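# Place all cartons flat on the low platform

## Task

Move every carton onto the low platform so each lies flat, none rests on another, none sticks out past any edge of the platform, and each keeps the face that was on top at the start facing up.

## Robot and tools

Robot: two seven-joint arms, left_arm and right_arm. Each ends in a vacuum tool with a suction cup whose rim is 41 mm across. The bases sit on tilted plates joined by a metal frame behind the arms; a 'too close' message treats each plate and its half of the frame as part of that arm. Calibrated base poses in the scene frame: left_arm (-0.012, +0.154, +0.080) m, quat_wxyz (+0.998, -0.053, +0.024, +0.004); right_arm (-0.048, -0.339, +0.080) m, quat_wxyz (+0.998, +0.054, +0.022, -0.025).

Frame: every pose, velocity and target is in the scene frame. The origin is at table-top height, halfway between the nominal bases. +x points out over the table, +y toward the left_arm side, +z up. Arm names do not match image left and right. Quaternions are written w first. The cup point is the center of the rim. The cup faces along the cup point's own +z axis, so pointing down means that axis points along world -z. Starting about 3 cm behind the rim, the tool body and wrist camera stick out up to about 9 cm sideways. Reported positions can be a few cm off, more at long reach. A large rotation can swing the elbow.

Row format, shared by execute_actions and move: one flat list of 16 numbers covering both arms. First left_arm x, y, z (metres), then qw, qx, qy, qz, then suction; then the same eight for right_arm. x, y, z and the quaternion are an absolute goal pose for the cup point, not an offset. Suction lies in [-1, 1]: above 0.01 switches it on, 0.01 or less switches it off, and it keeps the last value sent. To leave an arm idle, resend the full pose from the last result taken before it stopped moving, plus the same suction value. Sending 0 counts as a real off command.

execute_actions: actions is a list of actions. Each action is a list of 1 to 15 rows, and each row lasts one 1/30 s step. If there are fewer than 15 rows, the last row repeats to fill the 0.5 s action. A target more than 0.6 m from the cup point's position at the start of the action, along any of the cup point's axes, gets that action refused for both arms. If the first action fails this check against the last reported state, or any action is malformed, the whole call is rejected. An empty actions list just returns the state and images. cameras: a list of names, ["all"], [] for none, or null. Each step, the commanded orientation is clipped to within 32 degrees of the measured one, and position takes priority. One action may therefore stop short. Check the 'Hand target' line and send the remainder in the next action.

move: target is one 16-number row or a list of up to 15 rows, all absolute poses. Each cup point travels in a straight line from its Hand target and turns the short way. speed is 0.002 to 0.5 m/s, default 0.25, given as one value or one per target. Turn rate is capped at twice speed in rad/s, and never above 0.873 rad/s. blend (m) rounds corners at intermediate targets; 0 stops at each one. The move runs for at most 10 s and at least 0.5 s. Suction values in the first row take effect at the start. Suction in later rows takes effect only when the arms reach that row and have come to rest. blocking=false returns after about 0.5 s while the motion continues, and a new move replaces a running one. There is no obstacle avoidance, and fast motion overshoots the path. The 'move:' line reports the outcome: done, off_target, moving, held or fault. It may also show limits=paced (pose clipped) or limits=held (steps withheld). Any arm it does not name finished within 3 mm and 2 degrees. done does not tell you whether something is being touched.

wait: seconds, 0 to 10. The arms hold their commands and a running move continues. stop: brakes a running move. zoom_image: camera (cam_high, cam_left_wrist or cam_right_wrist) and region [x0, y0, x1, y1] in pixels of the latest full image, at most 504x504. clear_fault: arm, which clears a reported torque fault. finished_scene: scene, the number of the current scene. It cannot be undone, and the cartons must stay placed once the robot lets go.

Results give, per arm: end_effector_position, end_effector_quat_wxyz, Hand target, Tool commands, suction_measured and part_present. suction_measured is about 0 with no seal and 0.83 or more when airtight. part_present switches to 1 at 0.50 and back to 0 below 0.45. Joint positions, Joint velocities ('within noise' or omitted when idle) and Joint torques also appear; torque is positive toward larger joint values and carries offset and noise. Flange force is given along the tool's own axes, disappears after row calls and comes back after a move or wait. Results also carry motor temperatures and step readings of positions. All cameras are 896x504.

Gripping: with suction on, press the whole rim onto a flat, smooth face of a carton, away from edges, seams and holes. Under vacuum the cup shrinks, so the carton rides up to 16 mm nearer the tool. To release, set the carton down on its support, switch suction off, then lift more than 22 mm. A cup sealed onto the table pins the tool; switch suction off to free it.

Avoid: the arms are stiff, so aiming even a few mm past a firm contact presses hard. Approach slowly, then stop just at contact. Torque limits are 104.5 N m for waist, shoulder, upper arm roll and elbow, and 51.3 N m for the wrist joints. The wrist motors actually give only about 22 N m, and a held carton adds load. A sensor reaching its limit, or a joint drifting more than 5 degrees from plan, causes a fault that stops the arm. Motors heat when holding loads, stretching or pushing. A MOTOR HOT warning appears at 60 °C, and at 75 °C the arm sinks for 30 to 60 s. Keep the arms from striking each other; the clearance check ignores the last links and anything carried. Never drop a carton, release one that is still moving, or let anything fall off the table. Loose cartons may occasionally get a small push. Joint speeds are capped at 1.39 rad/s for the big joints and 1.22 rad/s for the wrist joints. Elbow range is ±2.58 rad, shoulder ±2.25 rad and wrist pitch ±2.1 rad.

Each tool is called after "Request:" as name(argument=value, ...), one argument or row to a line, values as JSON.

## Session

Request:
execute_actions(
  actions=[],
)

Scene clock: 0.00 s.
left_arm: end_effector_position=(+0.4725, +0.4472, +0.1480) suction_measured=0.00 part_present=0 end_effector_quat_wxyz=(+0.256, -0.528, +0.804, -0.098) | right_arm: end_effector_position=(+0.4495, -0.5123, +0.1554) suction_measured=0.00 part_present=0 end_effector_quat_wxyz=(-0.120, +0.962, -0.242, -0.024)
Joint positions: left_arm=[-1.147 0.614 0.659 2.096 1.089 -0.173 2.439] | right_arm=[-0.188 0.857 0.924 1.533 -0.864 1.208 0.511]
Joint velocities: within noise
Joint torques (N m): no reading
Motor temperatures (°C): left_arm=[32 36 27 34 34 35 42] | right_arm=[32 35 30 33 44 32 42]
Flange force (N): no reading
Hand target: left_arm +0.4725, +0.4472, +0.1480; +0.256, -0.528, +0.804, -0.098 | right_arm +0.4495, -0.5123, +0.1554; -0.120, +0.962, -0.242, -0.024
Tool commands: left_gripper/suction=+0.0 right_gripper/suction=+0.0

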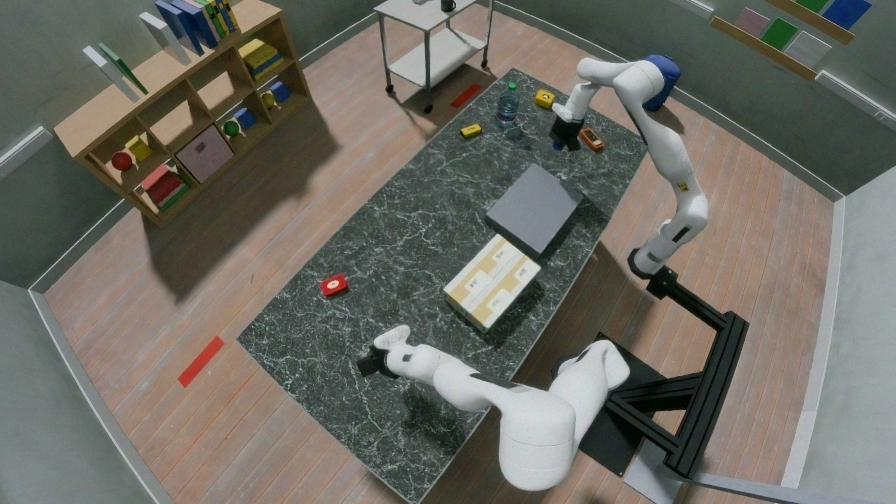

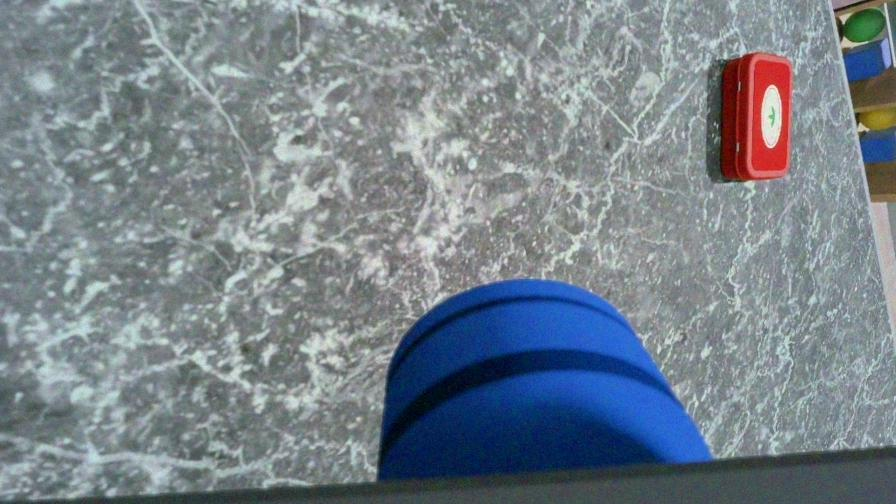

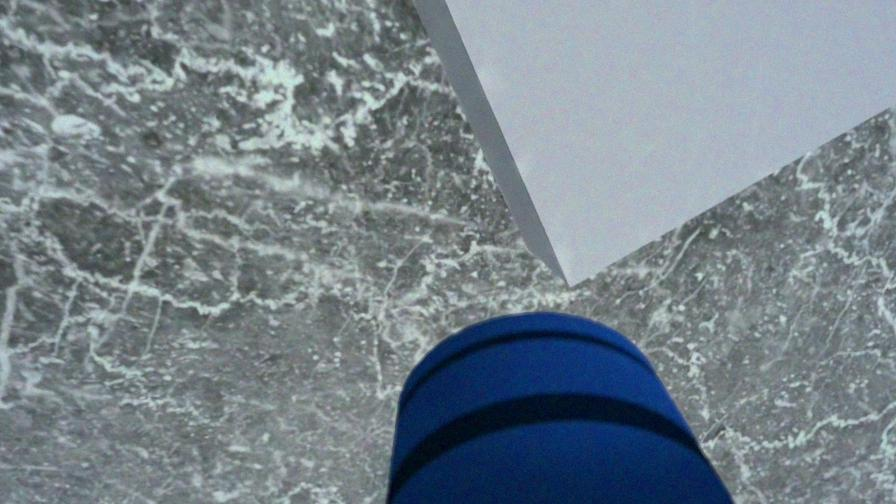

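Request:
zoom_image(
  camera="cam_high",
  region=[400, 140, 624, 340],
)

Request:
zoom_image(
  camera="cam_high",
  region=[420, 50, 644, 176],
)

Scaled by 2.250 from the camera's 896x504 image, which has a finer 1280x720 frame.

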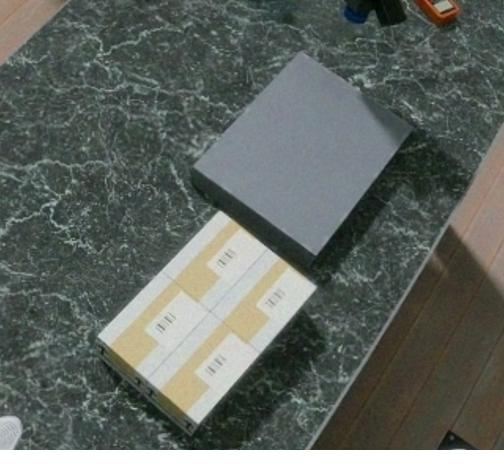

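Scaled by 2.250 from the camera's 896x504 image, which has a finer 1280x720 frame.

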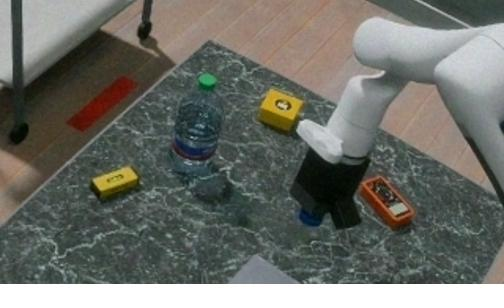

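Request:
zoom_image(
  camera="cam_high",
  region=[340, 300, 564, 426],
)

Request:
zoom_image(
  camera="cam_high",
  region=[430, 220, 560, 340],
)

Scaled by 2.250 from the camera's 896x504 image, which has a finer 1280x720 frame.

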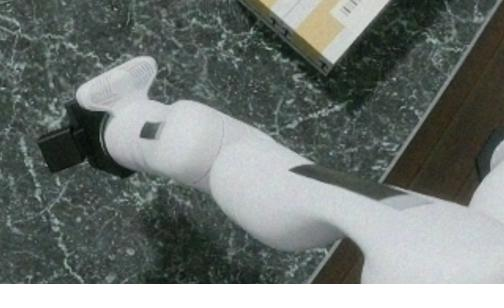

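Scaled by 3.877 from the camera's 896x504 image, which has a finer 1280x720 frame.

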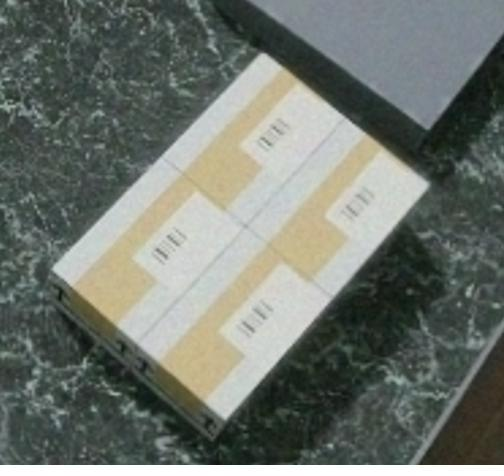

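Request:
move(
  target=[0.4725, 0.4472, 0.1480, 0.256, -0.528, 0.804, -0.098, 0, 0.42, -0.40, 0.30, 0, 0.970, -0.243, 0, 0],
  speed=0.2,
  cameras=["all"],
)

Scene clock: 63.30 s.
left_arm: end_effector_position=(+0.4725, +0.4472, +0.1480) suction_measured=0.00 part_present=0 end_effector_quat_wxyz=(+0.256, -0.528, +0.804, -0.098) | right_arm: end_effector_position=(+0.4200, -0.4000, +0.3000) suction_measured=0.00 part_present=0 end_effector_quat_wxyz=(+0.000, +0.970, -0.243, +0.000)
Joint positions: left_arm=[-1.143 0.612 0.654 2.095 1.094 -0.169 2.437] | right_arm=[-0.828 0.632 1.239 1.597 -0.534 1.264 0.027]
Joint torques (N m): left_arm=[0.07 -16.71 3.77 -5.76 -0.09 0.26 -0.2] | right_arm=[-1.79 -13.19 5.39 -7.59 0.66 -0.09 0.4]
Flange force (N): left_arm=no reading | right_arm=[1.0 -1.5 2.1]
Hand target: left_arm +0.4725, +0.4472, +0.1480; +0.256, -0.528, +0.804, -0.098 | right_arm +0.4200, -0.4000, +0.3000; +0.000, +0.970, -0.243, +0.000
Off the commanded pose: left_arm 0.000 m, 0 deg | right_arm 0.000 m, 0 deg.
move: done

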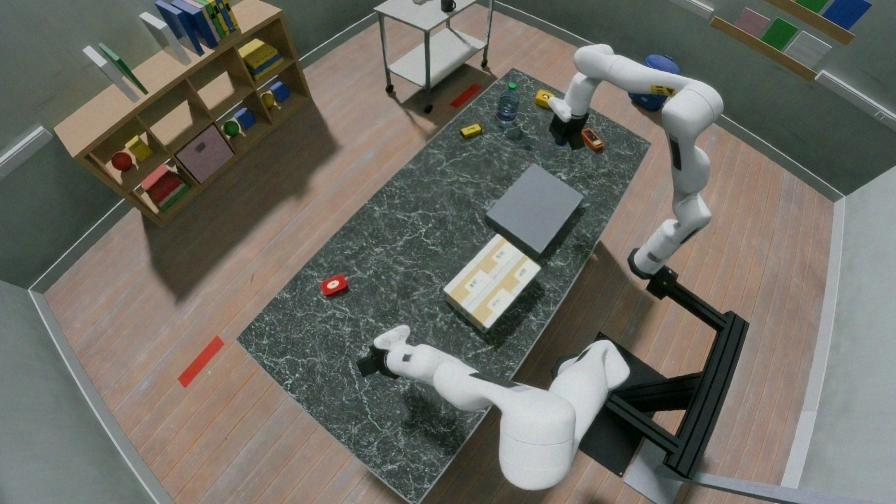

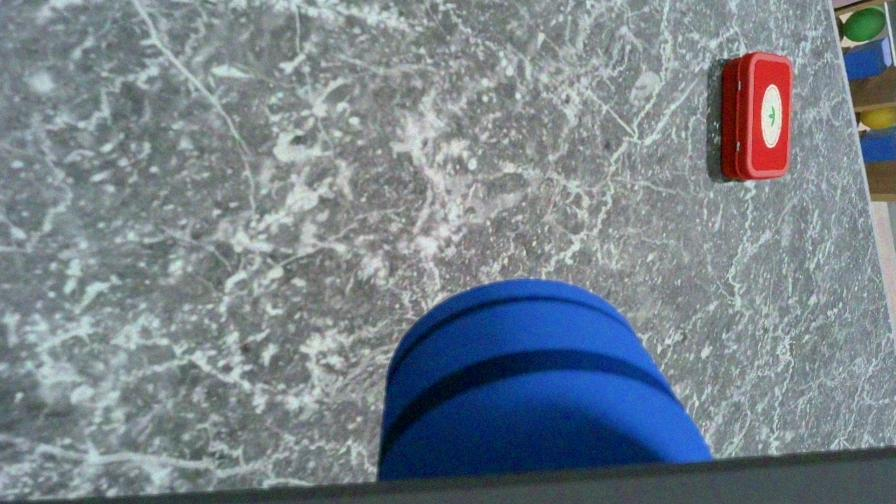

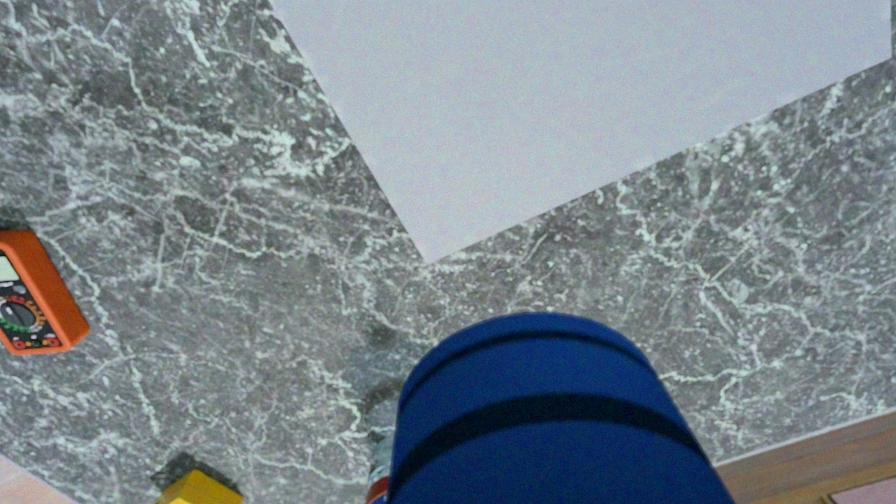

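Request:
move(
  target=[0.4725, 0.4472, 0.1480, 0.256, -0.528, 0.804, -0.098, 0, 0.45, -0.30, 0.35, 0, 1, 0, 0, 0],
  speed=0.25,
  cameras=["all"],
)

Scene clock: 109.30 s.
left_arm: end_effector_position=(+0.4725, +0.4472, +0.1480) suction_measured=0.00 part_present=0 end_effector_quat_wxyz=(+0.256, -0.528, +0.804, -0.098) | right_arm: end_effector_position=(+0.4500, -0.3000, +0.3500) suction_measured=0.00 part_present=0 end_effector_quat_wxyz=(+0.000, +1.000, +0.000, +0.000)
Joint positions: left_arm=[-1.143 0.612 0.654 2.095 1.094 -0.169 2.437] | right_arm=[-0.918 0.628 1.114 1.365 -0.46 1.418 0.201]
Joint torques (N m): left_arm=[0.09 -16.63 3.7 -5.77 -0.08 0.21 -0.14] | right_arm=[-1.73 -14.81 4.8 -8.13 0.69 -0.05 0.43]
Flange force (N): left_arm=no reading | right_arm=[0.2 -1.5 1.4]
Hand target: left_arm +0.4725, +0.4472, +0.1480; +0.256, -0.528, +0.804, -0.098 | right_arm +0.4500, -0.3000, +0.3500; +0.000, +1.000, +0.000, +0.000
Off the commanded pose: left_arm 0.000 m, 0 deg | right_arm 0.000 m, 0 deg.
move: done

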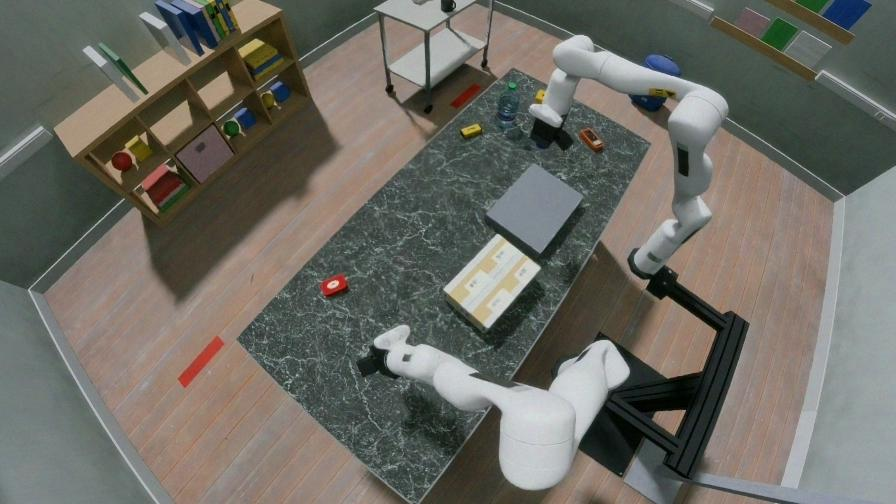

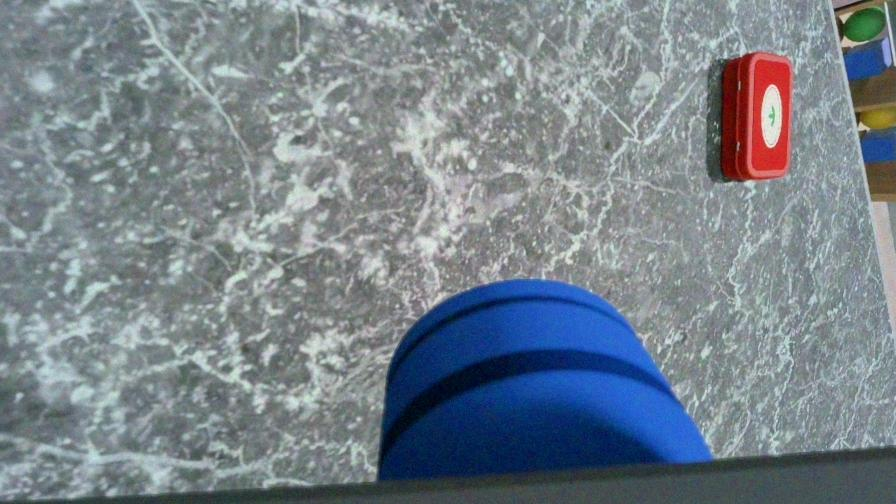

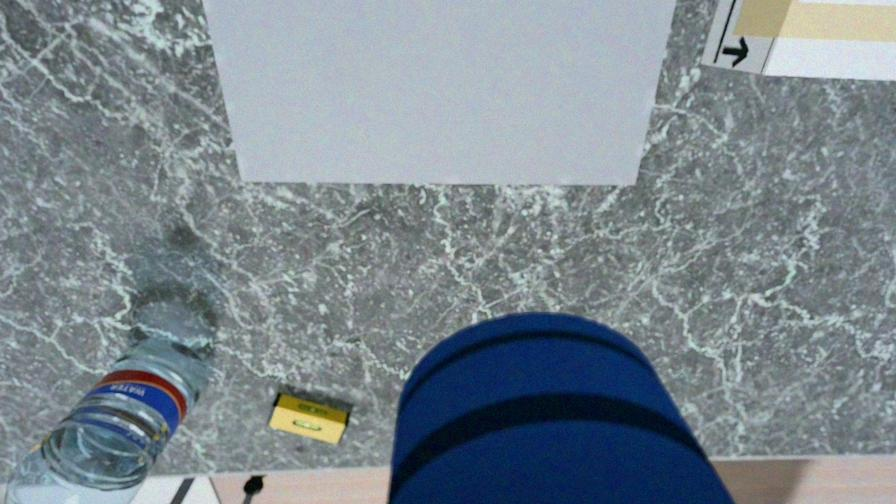

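Request:
move(
  target=[0.4725, 0.4472, 0.1480, 0.256, -0.528, 0.804, -0.098, 0, 0.55, -0.15, 0.35, 0, 1, 0, 0, 0],
  speed=0.25,
  cameras=["all"],
)

Scene clock: 137.50 s.
left_arm: end_effector_position=(+0.4725, +0.4472, +0.1480) suction_measured=0.00 part_present=0 end_effector_quat_wxyz=(+0.256, -0.528, +0.804, -0.098) | right_arm: end_effector_position=(+0.5500, -0.1500, +0.3500) suction_measured=0.00 part_present=0 end_effector_quat_wxyz=(+0.000, +1.000, +0.000, +0.000)
Joint positions: left_arm=[-1.143 0.612 0.654 2.095 1.094 -0.169 2.437] | right_arm=[-0.76 0.952 0.982 0.671 -0.643 1.719 -0.139]
Joint torques (N m): left_arm=[0.1 -16.69 3.71 -5.82 -0.12 0.2 -0.17] | right_arm=[-2.46 -22.85 4.38 -7.33 0.71 -0.08 0.39]
Flange force (N): left_arm=no reading | right_arm=[-0.8 -0.9 0.8]
Hand target: left_arm +0.4725, +0.4472, +0.1480; +0.256, -0.528, +0.804, -0.098 | right_arm +0.5500, -0.1500, +0.3500; +0.000, +1.000, +0.000, +0.000
Off the commanded pose: left_arm 0.000 m, 0 deg | right_arm 0.000 m, 0 deg.
move: done

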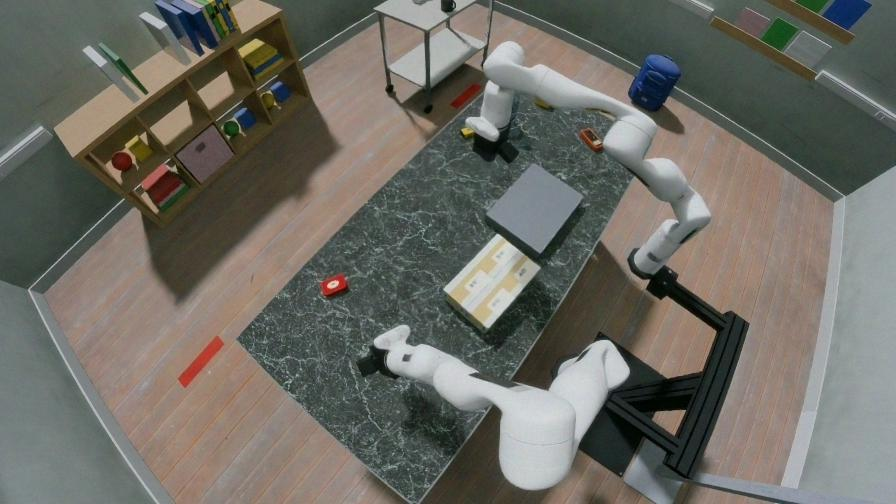

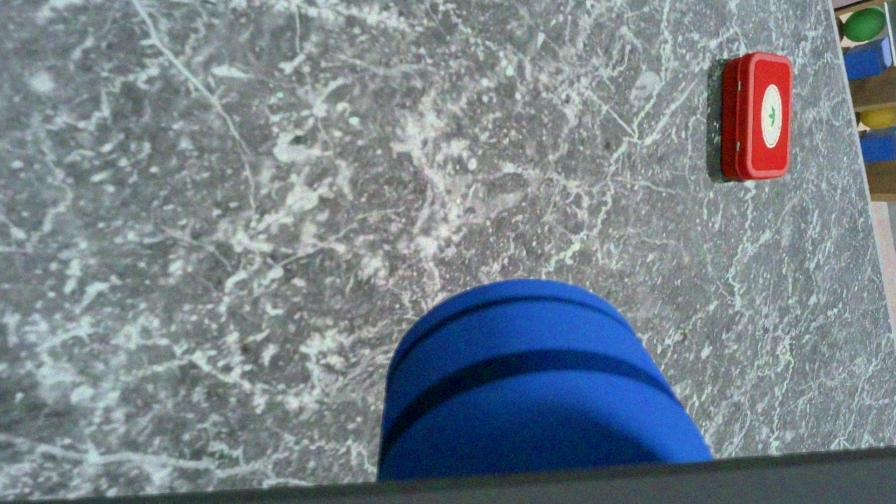

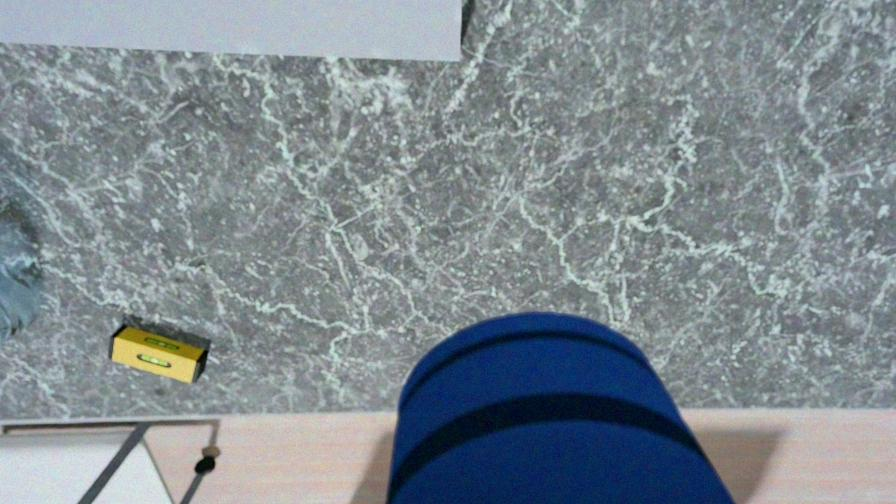

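Request:
move(
  target=[0.4725, 0.4472, 0.1480, 0.256, -0.528, 0.804, -0.098, 0, 0.30, -0.10, 0.40, 0, 1, 0, 0, 0],
  speed=0.25,
  cameras=["all"],
)

Scene clock: 148.73 s.
left_arm: end_effector_position=(+0.4725, +0.4472, +0.1480) suction_measured=0.00 part_present=0 end_effector_quat_wxyz=(+0.256, -0.528, +0.804, -0.098) | right_arm: end_effector_position=(+0.3000, -0.1000, +0.4000) suction_measured=0.00 part_present=0 end_effector_quat_wxyz=(+0.000, +1.000, +0.000, +0.000)
Joint positions: left_arm=[-1.143 0.612 0.654 2.095 1.094 -0.169 2.437] | right_arm=[-1.58 0.545 1.211 1.452 -0.392 1.487 -0.337]
Joint torques (N m): left_arm=[0.11 -16.62 3.66 -5.8 -0.11 0.21 -0.2] | right_arm=[-0.99 -11.63 4.37 -8.42 0.66 -0.03 0.44]
Flange force (N): left_arm=no reading | right_arm=[-1.2 -1.9 1.4]
Hand target: left_arm +0.4725, +0.4472, +0.1480; +0.256, -0.528, +0.804, -0.098 | right_arm +0.3000, -0.1000, +0.4000; +0.000, +1.000, +0.000, +0.000
Off the commanded pose: left_arm 0.000 m, 0 deg | right_arm 0.000 m, 0 deg.
move: done

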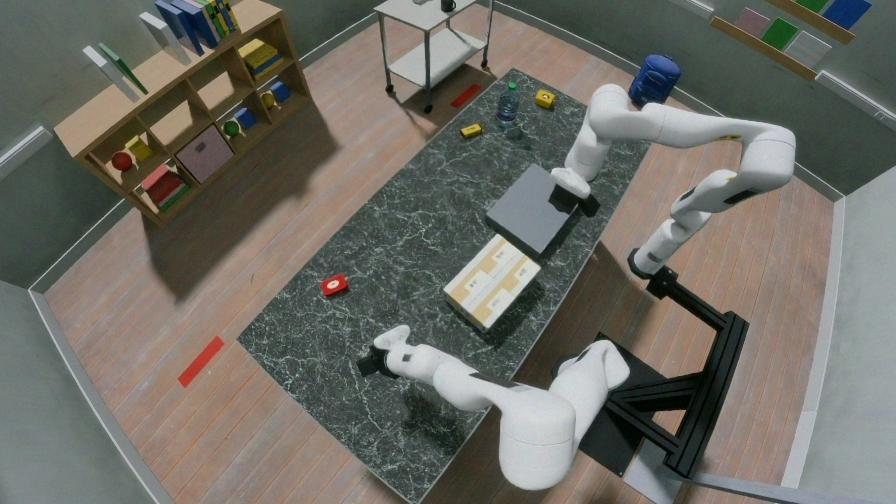

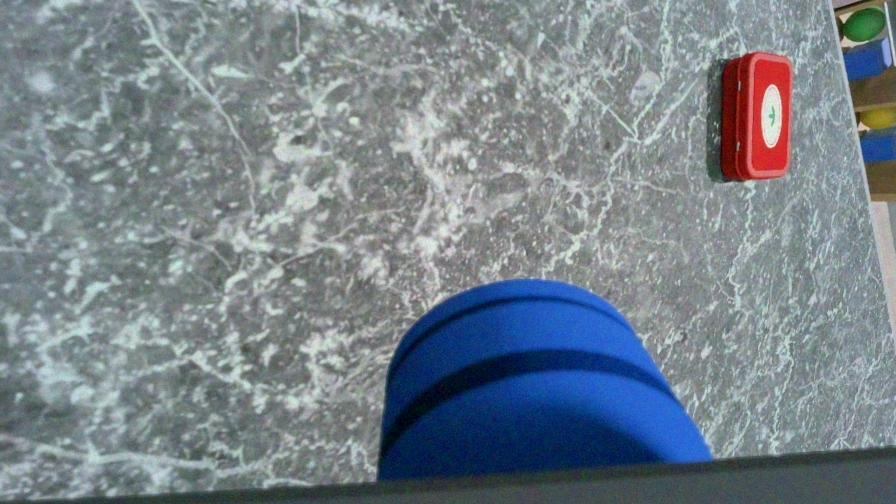

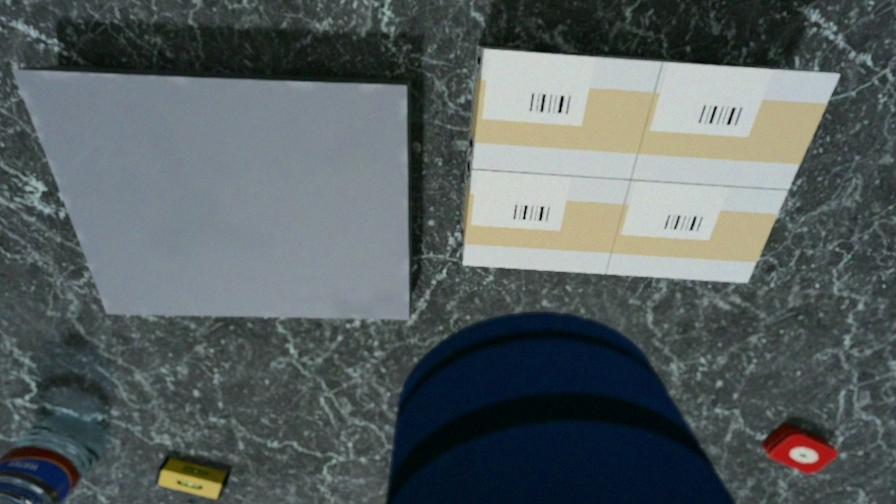

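Request:
zoom_image(
  camera="cam_right_wrist",
  region=[440, 20, 664, 146],
)

Request:
zoom_image(
  camera="cam_right_wrist",
  region=[640, 40, 864, 166],
)

Request:
zoom_image(
  camera="cam_right_wrist",
  region=[440, 146, 664, 300],
)

Request:
zoom_image(
  camera="cam_right_wrist",
  region=[620, 160, 844, 300],
)

Request:
zoom_image(
  camera="cam_right_wrist",
  region=[0, 40, 224, 180],
)

Request:
zoom_image(
  camera="cam_right_wrist",
  region=[80, 200, 440, 340],
)

Request:
zoom_image(
  camera="cam_right_wrist",
  region=[300, 50, 524, 190],
)

Scaled by 2.250 from the camera's 896x504 image, which has a finer 1280x720 frame.

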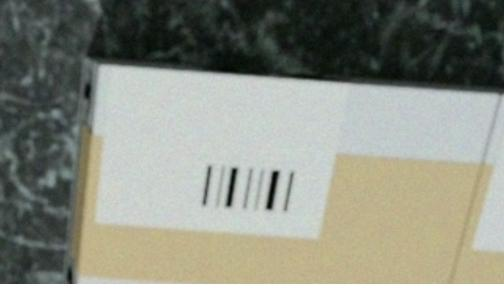

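Scaled by 2.250 from the camera's 896x504 image, which has a finer 1280x720 frame.

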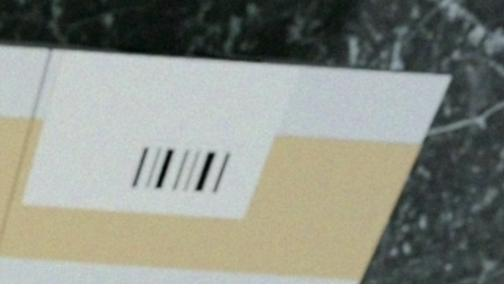

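Scaled by 2.250 from the camera's 896x504 image, which has a finer 1280x720 frame.

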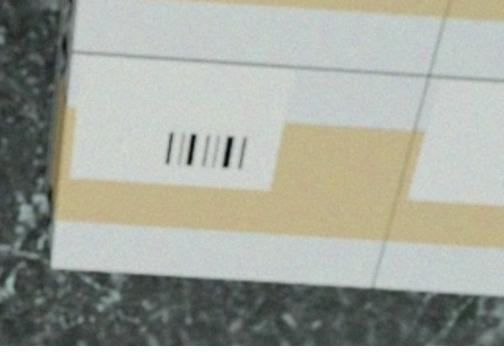

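Scaled by 2.250 from the camera's 896x504 image, which has a finer 1280x720 frame.

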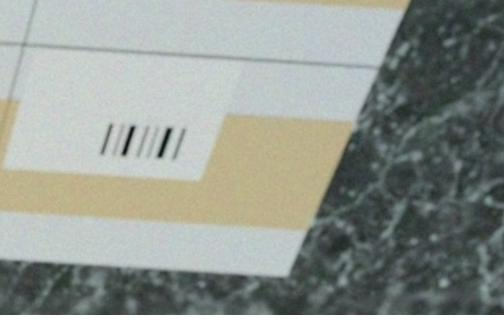

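Scaled by 2.250 from the camera's 896x504 image, which has a finer 1280x720 frame.

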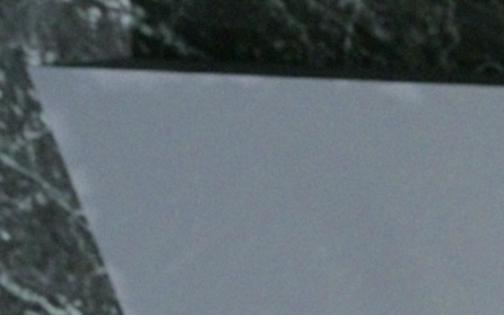

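Scaled by 1.400 from the camera's 896x504 image, which has a finer 1280x720 frame.

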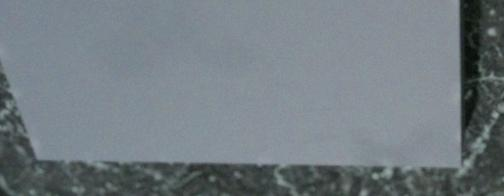

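Scaled by 2.250 from the camera's 896x504 image, which has a finer 1280x720 frame.

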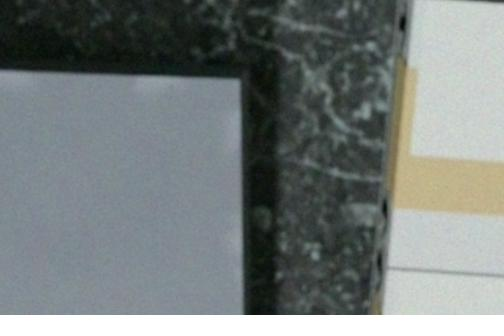

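Request:
move(
  target=[0.4725, 0.4472, 0.1480, 0.256, -0.528, 0.804, -0.098, 0, 0.366, 0.05, 0.30, 0, 1, 0, 0, 0],
  speed=0.25,
  cameras=["cam_right_wrist"],
)

Scene clock: 274.93 s.
left_arm: end_effector_position=(+0.4725, +0.4472, +0.1480) suction_measured=0.00 part_present=0 end_effector_quat_wxyz=(+0.256, -0.528, +0.804, -0.098) | right_arm: end_effector_position=(+0.3660, +0.0500, +0.3000) suction_measured=0.00 part_present=0 end_effector_quat_wxyz=(+0.000, +1.000, +0.000, +0.000)
Joint positions: left_arm=[-1.143 0.612 0.654 2.095 1.094 -0.169 2.437] | right_arm=[-1.343 0.931 1.01 1.087 -0.635 1.479 -0.45]
Joint torques (N m): left_arm=[0.11 -16.69 3.67 -5.81 -0.09 0.21 -0.14] | right_arm=[-1.86 -20.56 5.77 -7.44 0.69 -0.07 0.44]
Flange force (N): left_arm=no reading | right_arm=[-1.2 -0.7 1.3]
Hand target: left_arm +0.4725, +0.4472, +0.1480; +0.256, -0.528, +0.804, -0.098 | right_arm +0.3660, +0.0500, +0.3000; +0.000, +1.000, +0.000, +0.000
Off the commanded pose: left_arm 0.000 m, 0 deg | right_arm 0.000 m, 0 deg.
move: done
Images, in order (width x height): cam_right_wrist 896x504.

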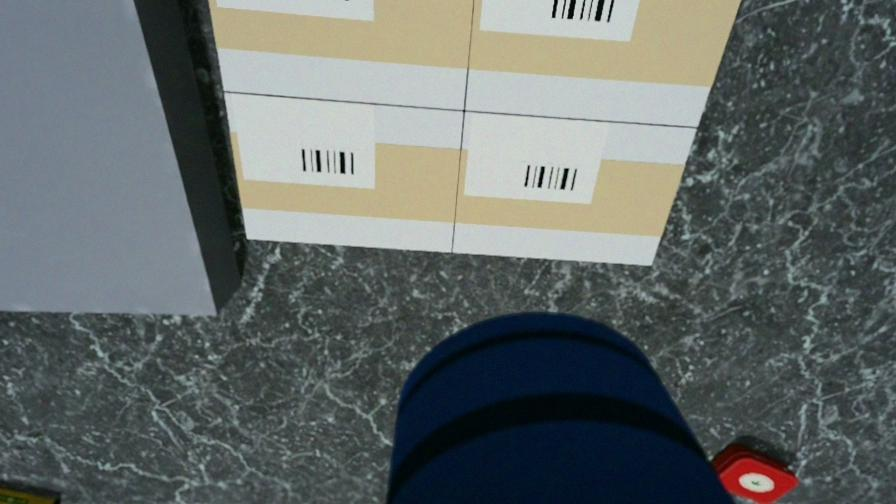

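Request:
move(
  target=[0.4725, 0.4472, 0.1480, 0.256, -0.528, 0.804, -0.098, 0, 0.366, 0.05, 0.22, 0, 1, 0, 0, 0],
  speed=0.2,
  cameras=["cam_right_wrist"],
)

Request:
move(
  target=[0.4725, 0.4472, 0.1480, 0.256, -0.528, 0.804, -0.098, 0, 0.366, 0.05, 0.15, 0, 1, 0, 0, 0],
  speed=0.15,
  cameras=["cam_right_wrist"],
)

Scene clock: 284.70 s.
left_arm: end_effector_position=(+0.4725, +0.4472, +0.1480) suction_measured=0.00 part_present=0 end_effector_quat_wxyz=(+0.256, -0.528, +0.804, -0.098) | right_arm: end_effector_position=(+0.3660, +0.0500, +0.2200) suction_measured=0.00 part_present=0 end_effector_quat_wxyz=(+0.000, +1.000, +0.000, +0.000)
Joint positions: left_arm=[-1.143 0.612 0.654 2.095 1.094 -0.169 2.437] | right_arm=[-1.35 1.005 0.97 1.232 -0.688 1.295 -0.391]
Joint torques (N m): left_arm=[0.1 -16.65 3.69 -5.79 -0.06 0.25 -0.2] | right_arm=[-1.93 -20.85 6.21 -6.94 0.67 -0.04 0.45]
Flange force (N): left_arm=no reading | right_arm=[-1.5 -0.3 1.4]
Hand target: left_arm +0.4725, +0.4472, +0.1480; +0.256, -0.528, +0.804, -0.098 | right_arm +0.3660, +0.0500, +0.2200; +0.000, +1.000, +0.000, +0.000
Off the commanded pose: left_arm 0.000 m, 0 deg | right_arm 0.000 m, 0 deg.
move: done
Images, in order (width x height): cam_right_wrist 896x504.

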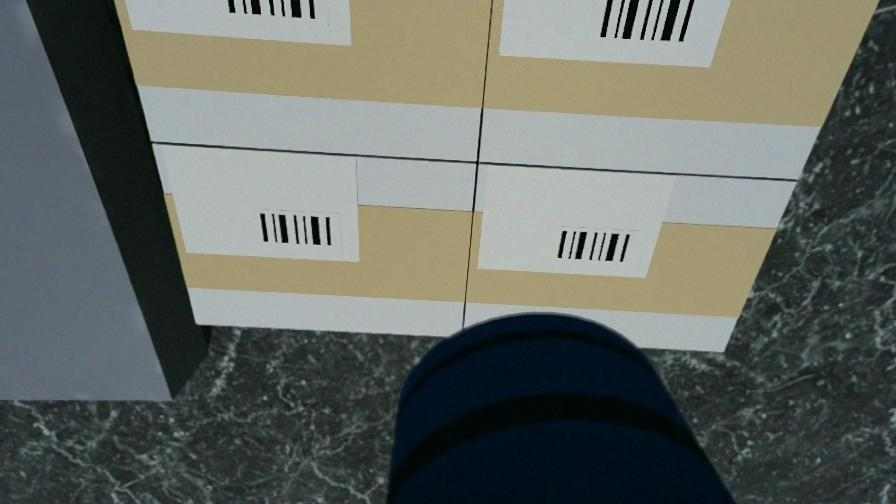

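Scene clock: 285.53 s.
left_arm: end_effector_position=(+0.4725, +0.4472, +0.1480) suction_measured=0.00 part_present=0 end_effector_quat_wxyz=(+0.256, -0.528, +0.804, -0.098) | right_arm: end_effector_position=(+0.3660, +0.0500, +0.1500) suction_measured=0.00 part_present=0 end_effector_quat_wxyz=(+0.000, +1.000, +0.000, +0.000)
Joint positions: left_arm=[-1.143 0.612 0.654 2.095 1.094 -0.169 2.437] | right_arm=[-1.336 1.087 0.919 1.311 -0.748 1.154 -0.342]
Joint torques (N m): left_arm=[0.13 -16.64 3.68 -5.79 -0.08 0.23 -0.15] | right_arm=[-1.96 -21.29 6.47 -6.24 0.69 -0.06 0.43]
Flange force (N): left_arm=no reading | right_arm=[-1.6 -0.2 1.3]
Hand target: left_arm +0.4725, +0.4472, +0.1480; +0.256, -0.528, +0.804, -0.098 | right_arm +0.3660, +0.0500, +0.1500; +0.000, +1.000, +0.000, +0.000
Off the commanded pose: left_arm 0.000 m, 0 deg | right_arm 0.000 m, 0 deg.
move: done
Images, in order (width x height): cam_right_wrist 896x504.

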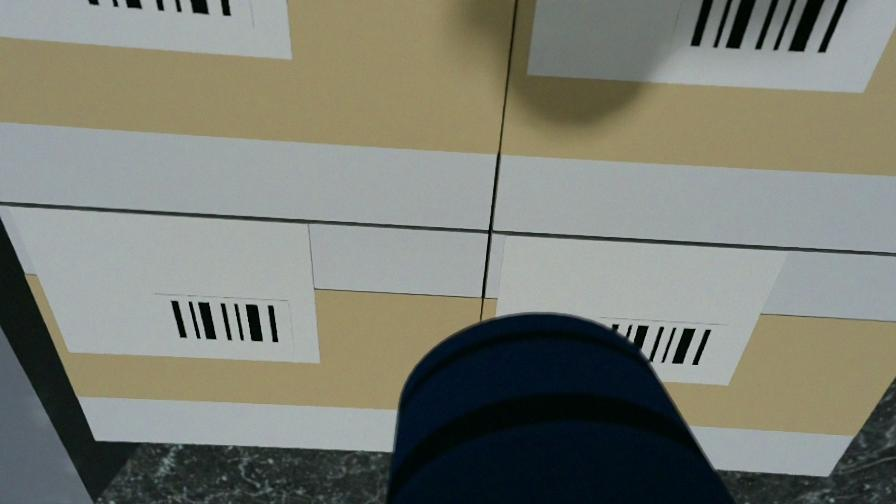

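Request:
move(
  target=[
    [0.4725, 0.4472, 0.1480, 0.256, -0.528, 0.804, -0.098, 0, 0.366, 0.05, 0.22, 0, 1, 0, 0, 0],
    [0.4725, 0.4472, 0.1480, 0.256, -0.528, 0.804, -0.098, 0, 0.416, 0.05, 0.22, 0, 1, 0, 0, 0],
  ],
  speed=0.15,
  cameras=["cam_right_wrist"],
)

Request:
move(
  target=[0.4725, 0.4472, 0.1480, 0.256, -0.528, 0.804, -0.098, 0, 0.416, 0.116, 0.22, 0, 1, 0, 0, 0],
  speed=0.15,
  cameras=["cam_right_wrist"],
)

Scene clock: 369.93 s.
left_arm: end_effector_position=(+0.4725, +0.4472, +0.1480) suction_measured=0.00 part_present=0 end_effector_quat_wxyz=(+0.256, -0.528, +0.804, -0.098) | right_arm: end_effector_position=(+0.4160, +0.0500, +0.2200) suction_measured=0.00 part_present=0 end_effector_quat_wxyz=(+0.000, +1.000, +0.000, +0.000)
Joint positions: left_arm=[-1.143 0.612 0.654 2.095 1.094 -0.169 2.437] | right_arm=[-1.225 1.064 0.953 1.052 -0.696 1.372 -0.391]
Joint torques (N m): left_arm=[0.13 -16.71 3.66 -5.84 -0.09 0.23 -0.14] | right_arm=[-2.14 -22.54 6.07 -6.95 0.69 -0.07 0.41]
Motor temperatures (°C): left_arm=[32 40 27 34 34 34 42] | right_arm=[32 40 30 33 43 32 42]
Flange force (N): left_arm=no reading | right_arm=[-1.2 -0.5 1.2]
Hand target: left_arm +0.4725, +0.4472, +0.1480; +0.256, -0.528, +0.804, -0.098 | right_arm +0.4160, +0.0500, +0.2200; +0.000, +1.000, +0.000, +0.000
Off the commanded pose: left_arm 0.000 m, 0 deg | right_arm 0.000 m, 0 deg.
move: done
Images, in order (width x height): cam_right_wrist 896x504.

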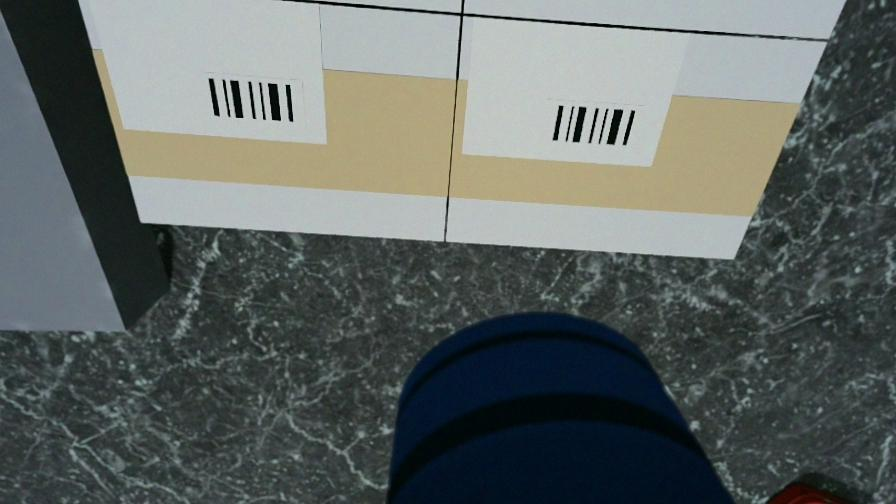

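Scene clock: 370.90 s.
left_arm: end_effector_position=(+0.4725, +0.4472, +0.1480) suction_measured=0.00 part_present=0 end_effector_quat_wxyz=(+0.256, -0.528, +0.804, -0.098) | right_arm: end_effector_position=(+0.4160, +0.1160, +0.2200) suction_measured=0.00 part_present=0 end_effector_quat_wxyz=(+0.000, +1.000, +0.000, +0.000)
Joint positions: left_arm=[-1.143 0.612 0.654 2.095 1.094 -0.169 2.437] | right_arm=[-1.188 1.171 0.933 0.758 -0.723 1.498 -0.559]
Joint torques (N m): left_arm=[0.13 -16.63 3.73 -5.8 -0.11 0.23 -0.2] | right_arm=[-2.25 -24.83 5.14 -6.93 0.66 -0.07 0.43]
Flange force (N): left_arm=no reading | right_arm=[-1.8 0.2 0.9]
Hand target: left_arm +0.4725, +0.4472, +0.1480; +0.256, -0.528, +0.804, -0.098 | right_arm +0.4160, +0.1160, +0.2200; +0.000, +1.000, +0.000, +0.000
Off the commanded pose: left_arm 0.000 m, 0 deg | right_arm 0.000 m, 0 deg.
move: done
Images, in order (width x height): cam_right_wrist 896x504.

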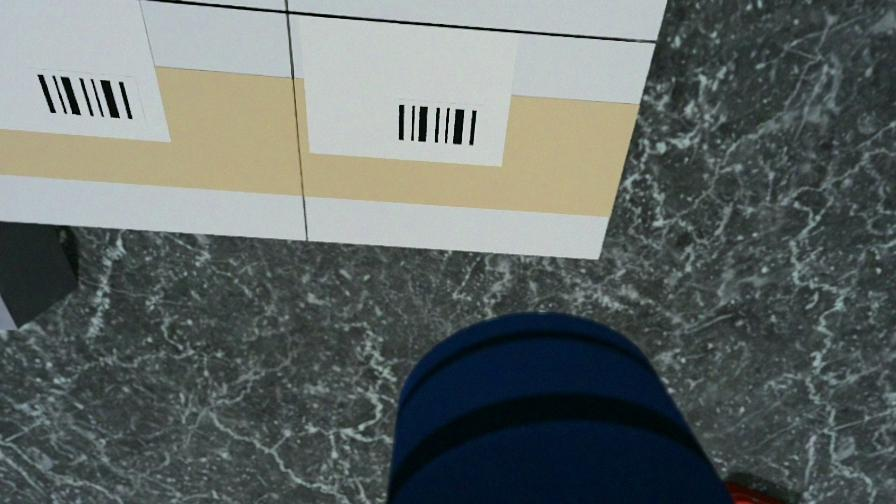

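Request:
move(
  target=[0.4725, 0.4472, 0.1480, 0.256, -0.528, 0.804, -0.098, 0, 0.416, 0.116, 0.14, 0, 1, 0, 0, 0],
  speed=0.15,
  cameras=["cam_right_wrist", "cam_high"],
)

Scene clock: 452.17 s.
left_arm: end_effector_position=(+0.4725, +0.4472, +0.1480) suction_measured=0.00 part_present=0 end_effector_quat_wxyz=(+0.256, -0.528, +0.804, -0.098) | right_arm: end_effector_position=(+0.4159, +0.1161, +0.1400) suction_measured=0.00 part_present=0 end_effector_quat_wxyz=(+0.000, +1.000, +0.000, +0.000)
Joint positions: left_arm=[-1.143 0.612 0.654 2.095 1.094 -0.169 2.437] | right_arm=[-1.203 1.25 0.903 0.875 -0.759 1.334 -0.509]
Joint torques (N m): left_arm=[0.09 -16.68 3.72 -5.8 -0.09 0.24 -0.16] | right_arm=[-2.27 -24.93 5.74 -6.58 0.66 -0.05 0.4]
Flange force (N): left_arm=no reading | right_arm=[-2.2 0.8 0.8]
Hand target: left_arm +0.4725, +0.4472, +0.1480; +0.256, -0.528, +0.804, -0.098 | right_arm +0.4160, +0.1160, +0.1400; +0.000, +1.000, +0.000, +0.000
Off the commanded pose: left_arm 0.000 m, 0 deg | right_arm 0.000 m, 0 deg.
move: done
Images, in order (width x height): cam_high 896x504, cam_right_wrist 896x504.

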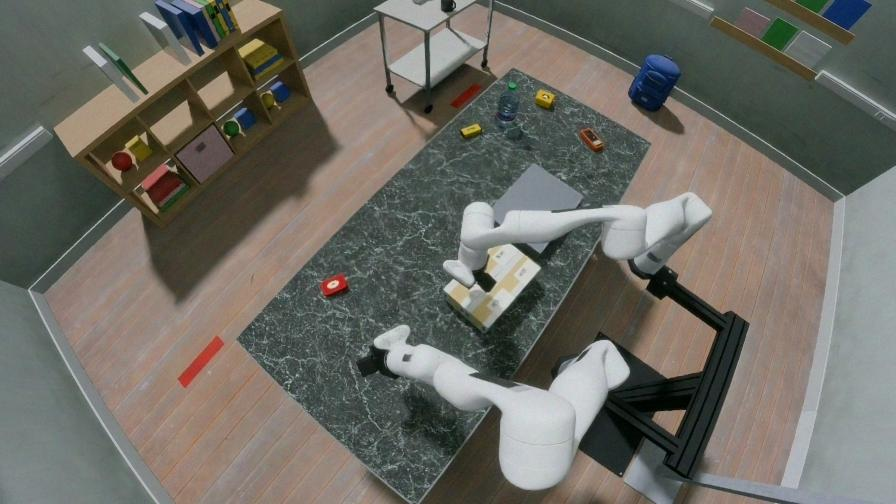

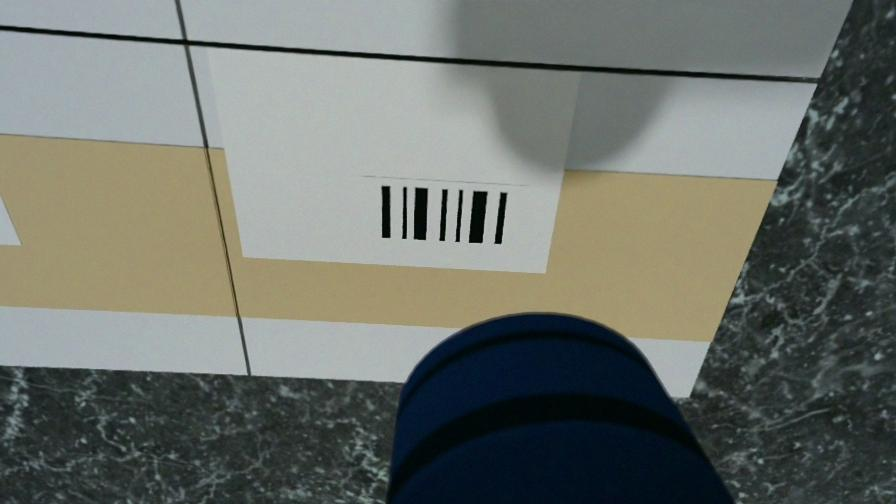

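Request:
move(
  target=[0.4725, 0.4472, 0.1480, 0.256, -0.528, 0.804, -0.098, 0, 0.416, 0.116, 0.105, 0, 1, 0, 0, 1],
  speed=0.05,
  cameras=["cam_right_wrist"],
)

Scene clock: 465.57 s.
left_arm: end_effector_position=(+0.4725, +0.4472, +0.1480) suction_measured=0.00 part_present=0 end_effector_quat_wxyz=(+0.256, -0.528, +0.804, -0.098) | right_arm: end_effector_position=(+0.4160, +0.1160, +0.1050) suction_measured=0.00 part_present=0 end_effector_quat_wxyz=(+0.000, +1.000, +0.000, +0.000)
Joint positions: left_arm=[-1.143 0.612 0.654 2.095 1.094 -0.169 2.437] | right_arm=[-1.202 1.291 0.887 0.903 -0.777 1.272 -0.494]
Joint torques (N m): left_arm=[0.02 -16.66 3.73 -5.85 -0.13 0.18 -0.14] | right_arm=[-2.3 -25.14 5.81 -6.3 0.68 -0.02 0.46]
Flange force (N): left_arm=no reading | right_arm=[-1.9 0.4 0.8]
Hand target: left_arm +0.4725, +0.4472, +0.1480; +0.256, -0.528, +0.804, -0.098 | right_arm +0.4160, +0.1160, +0.1050; +0.000, +1.000, +0.000, +0.000
Off the commanded pose: left_arm 0.000 m, 0 deg | right_arm 0.000 m, 0 deg.
move: done
Images, in order (width x height): cam_right_wrist 896x504.

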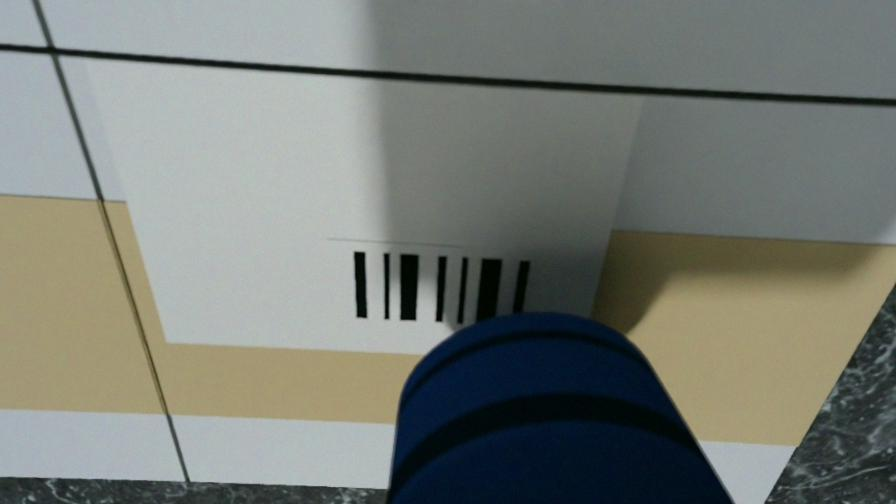

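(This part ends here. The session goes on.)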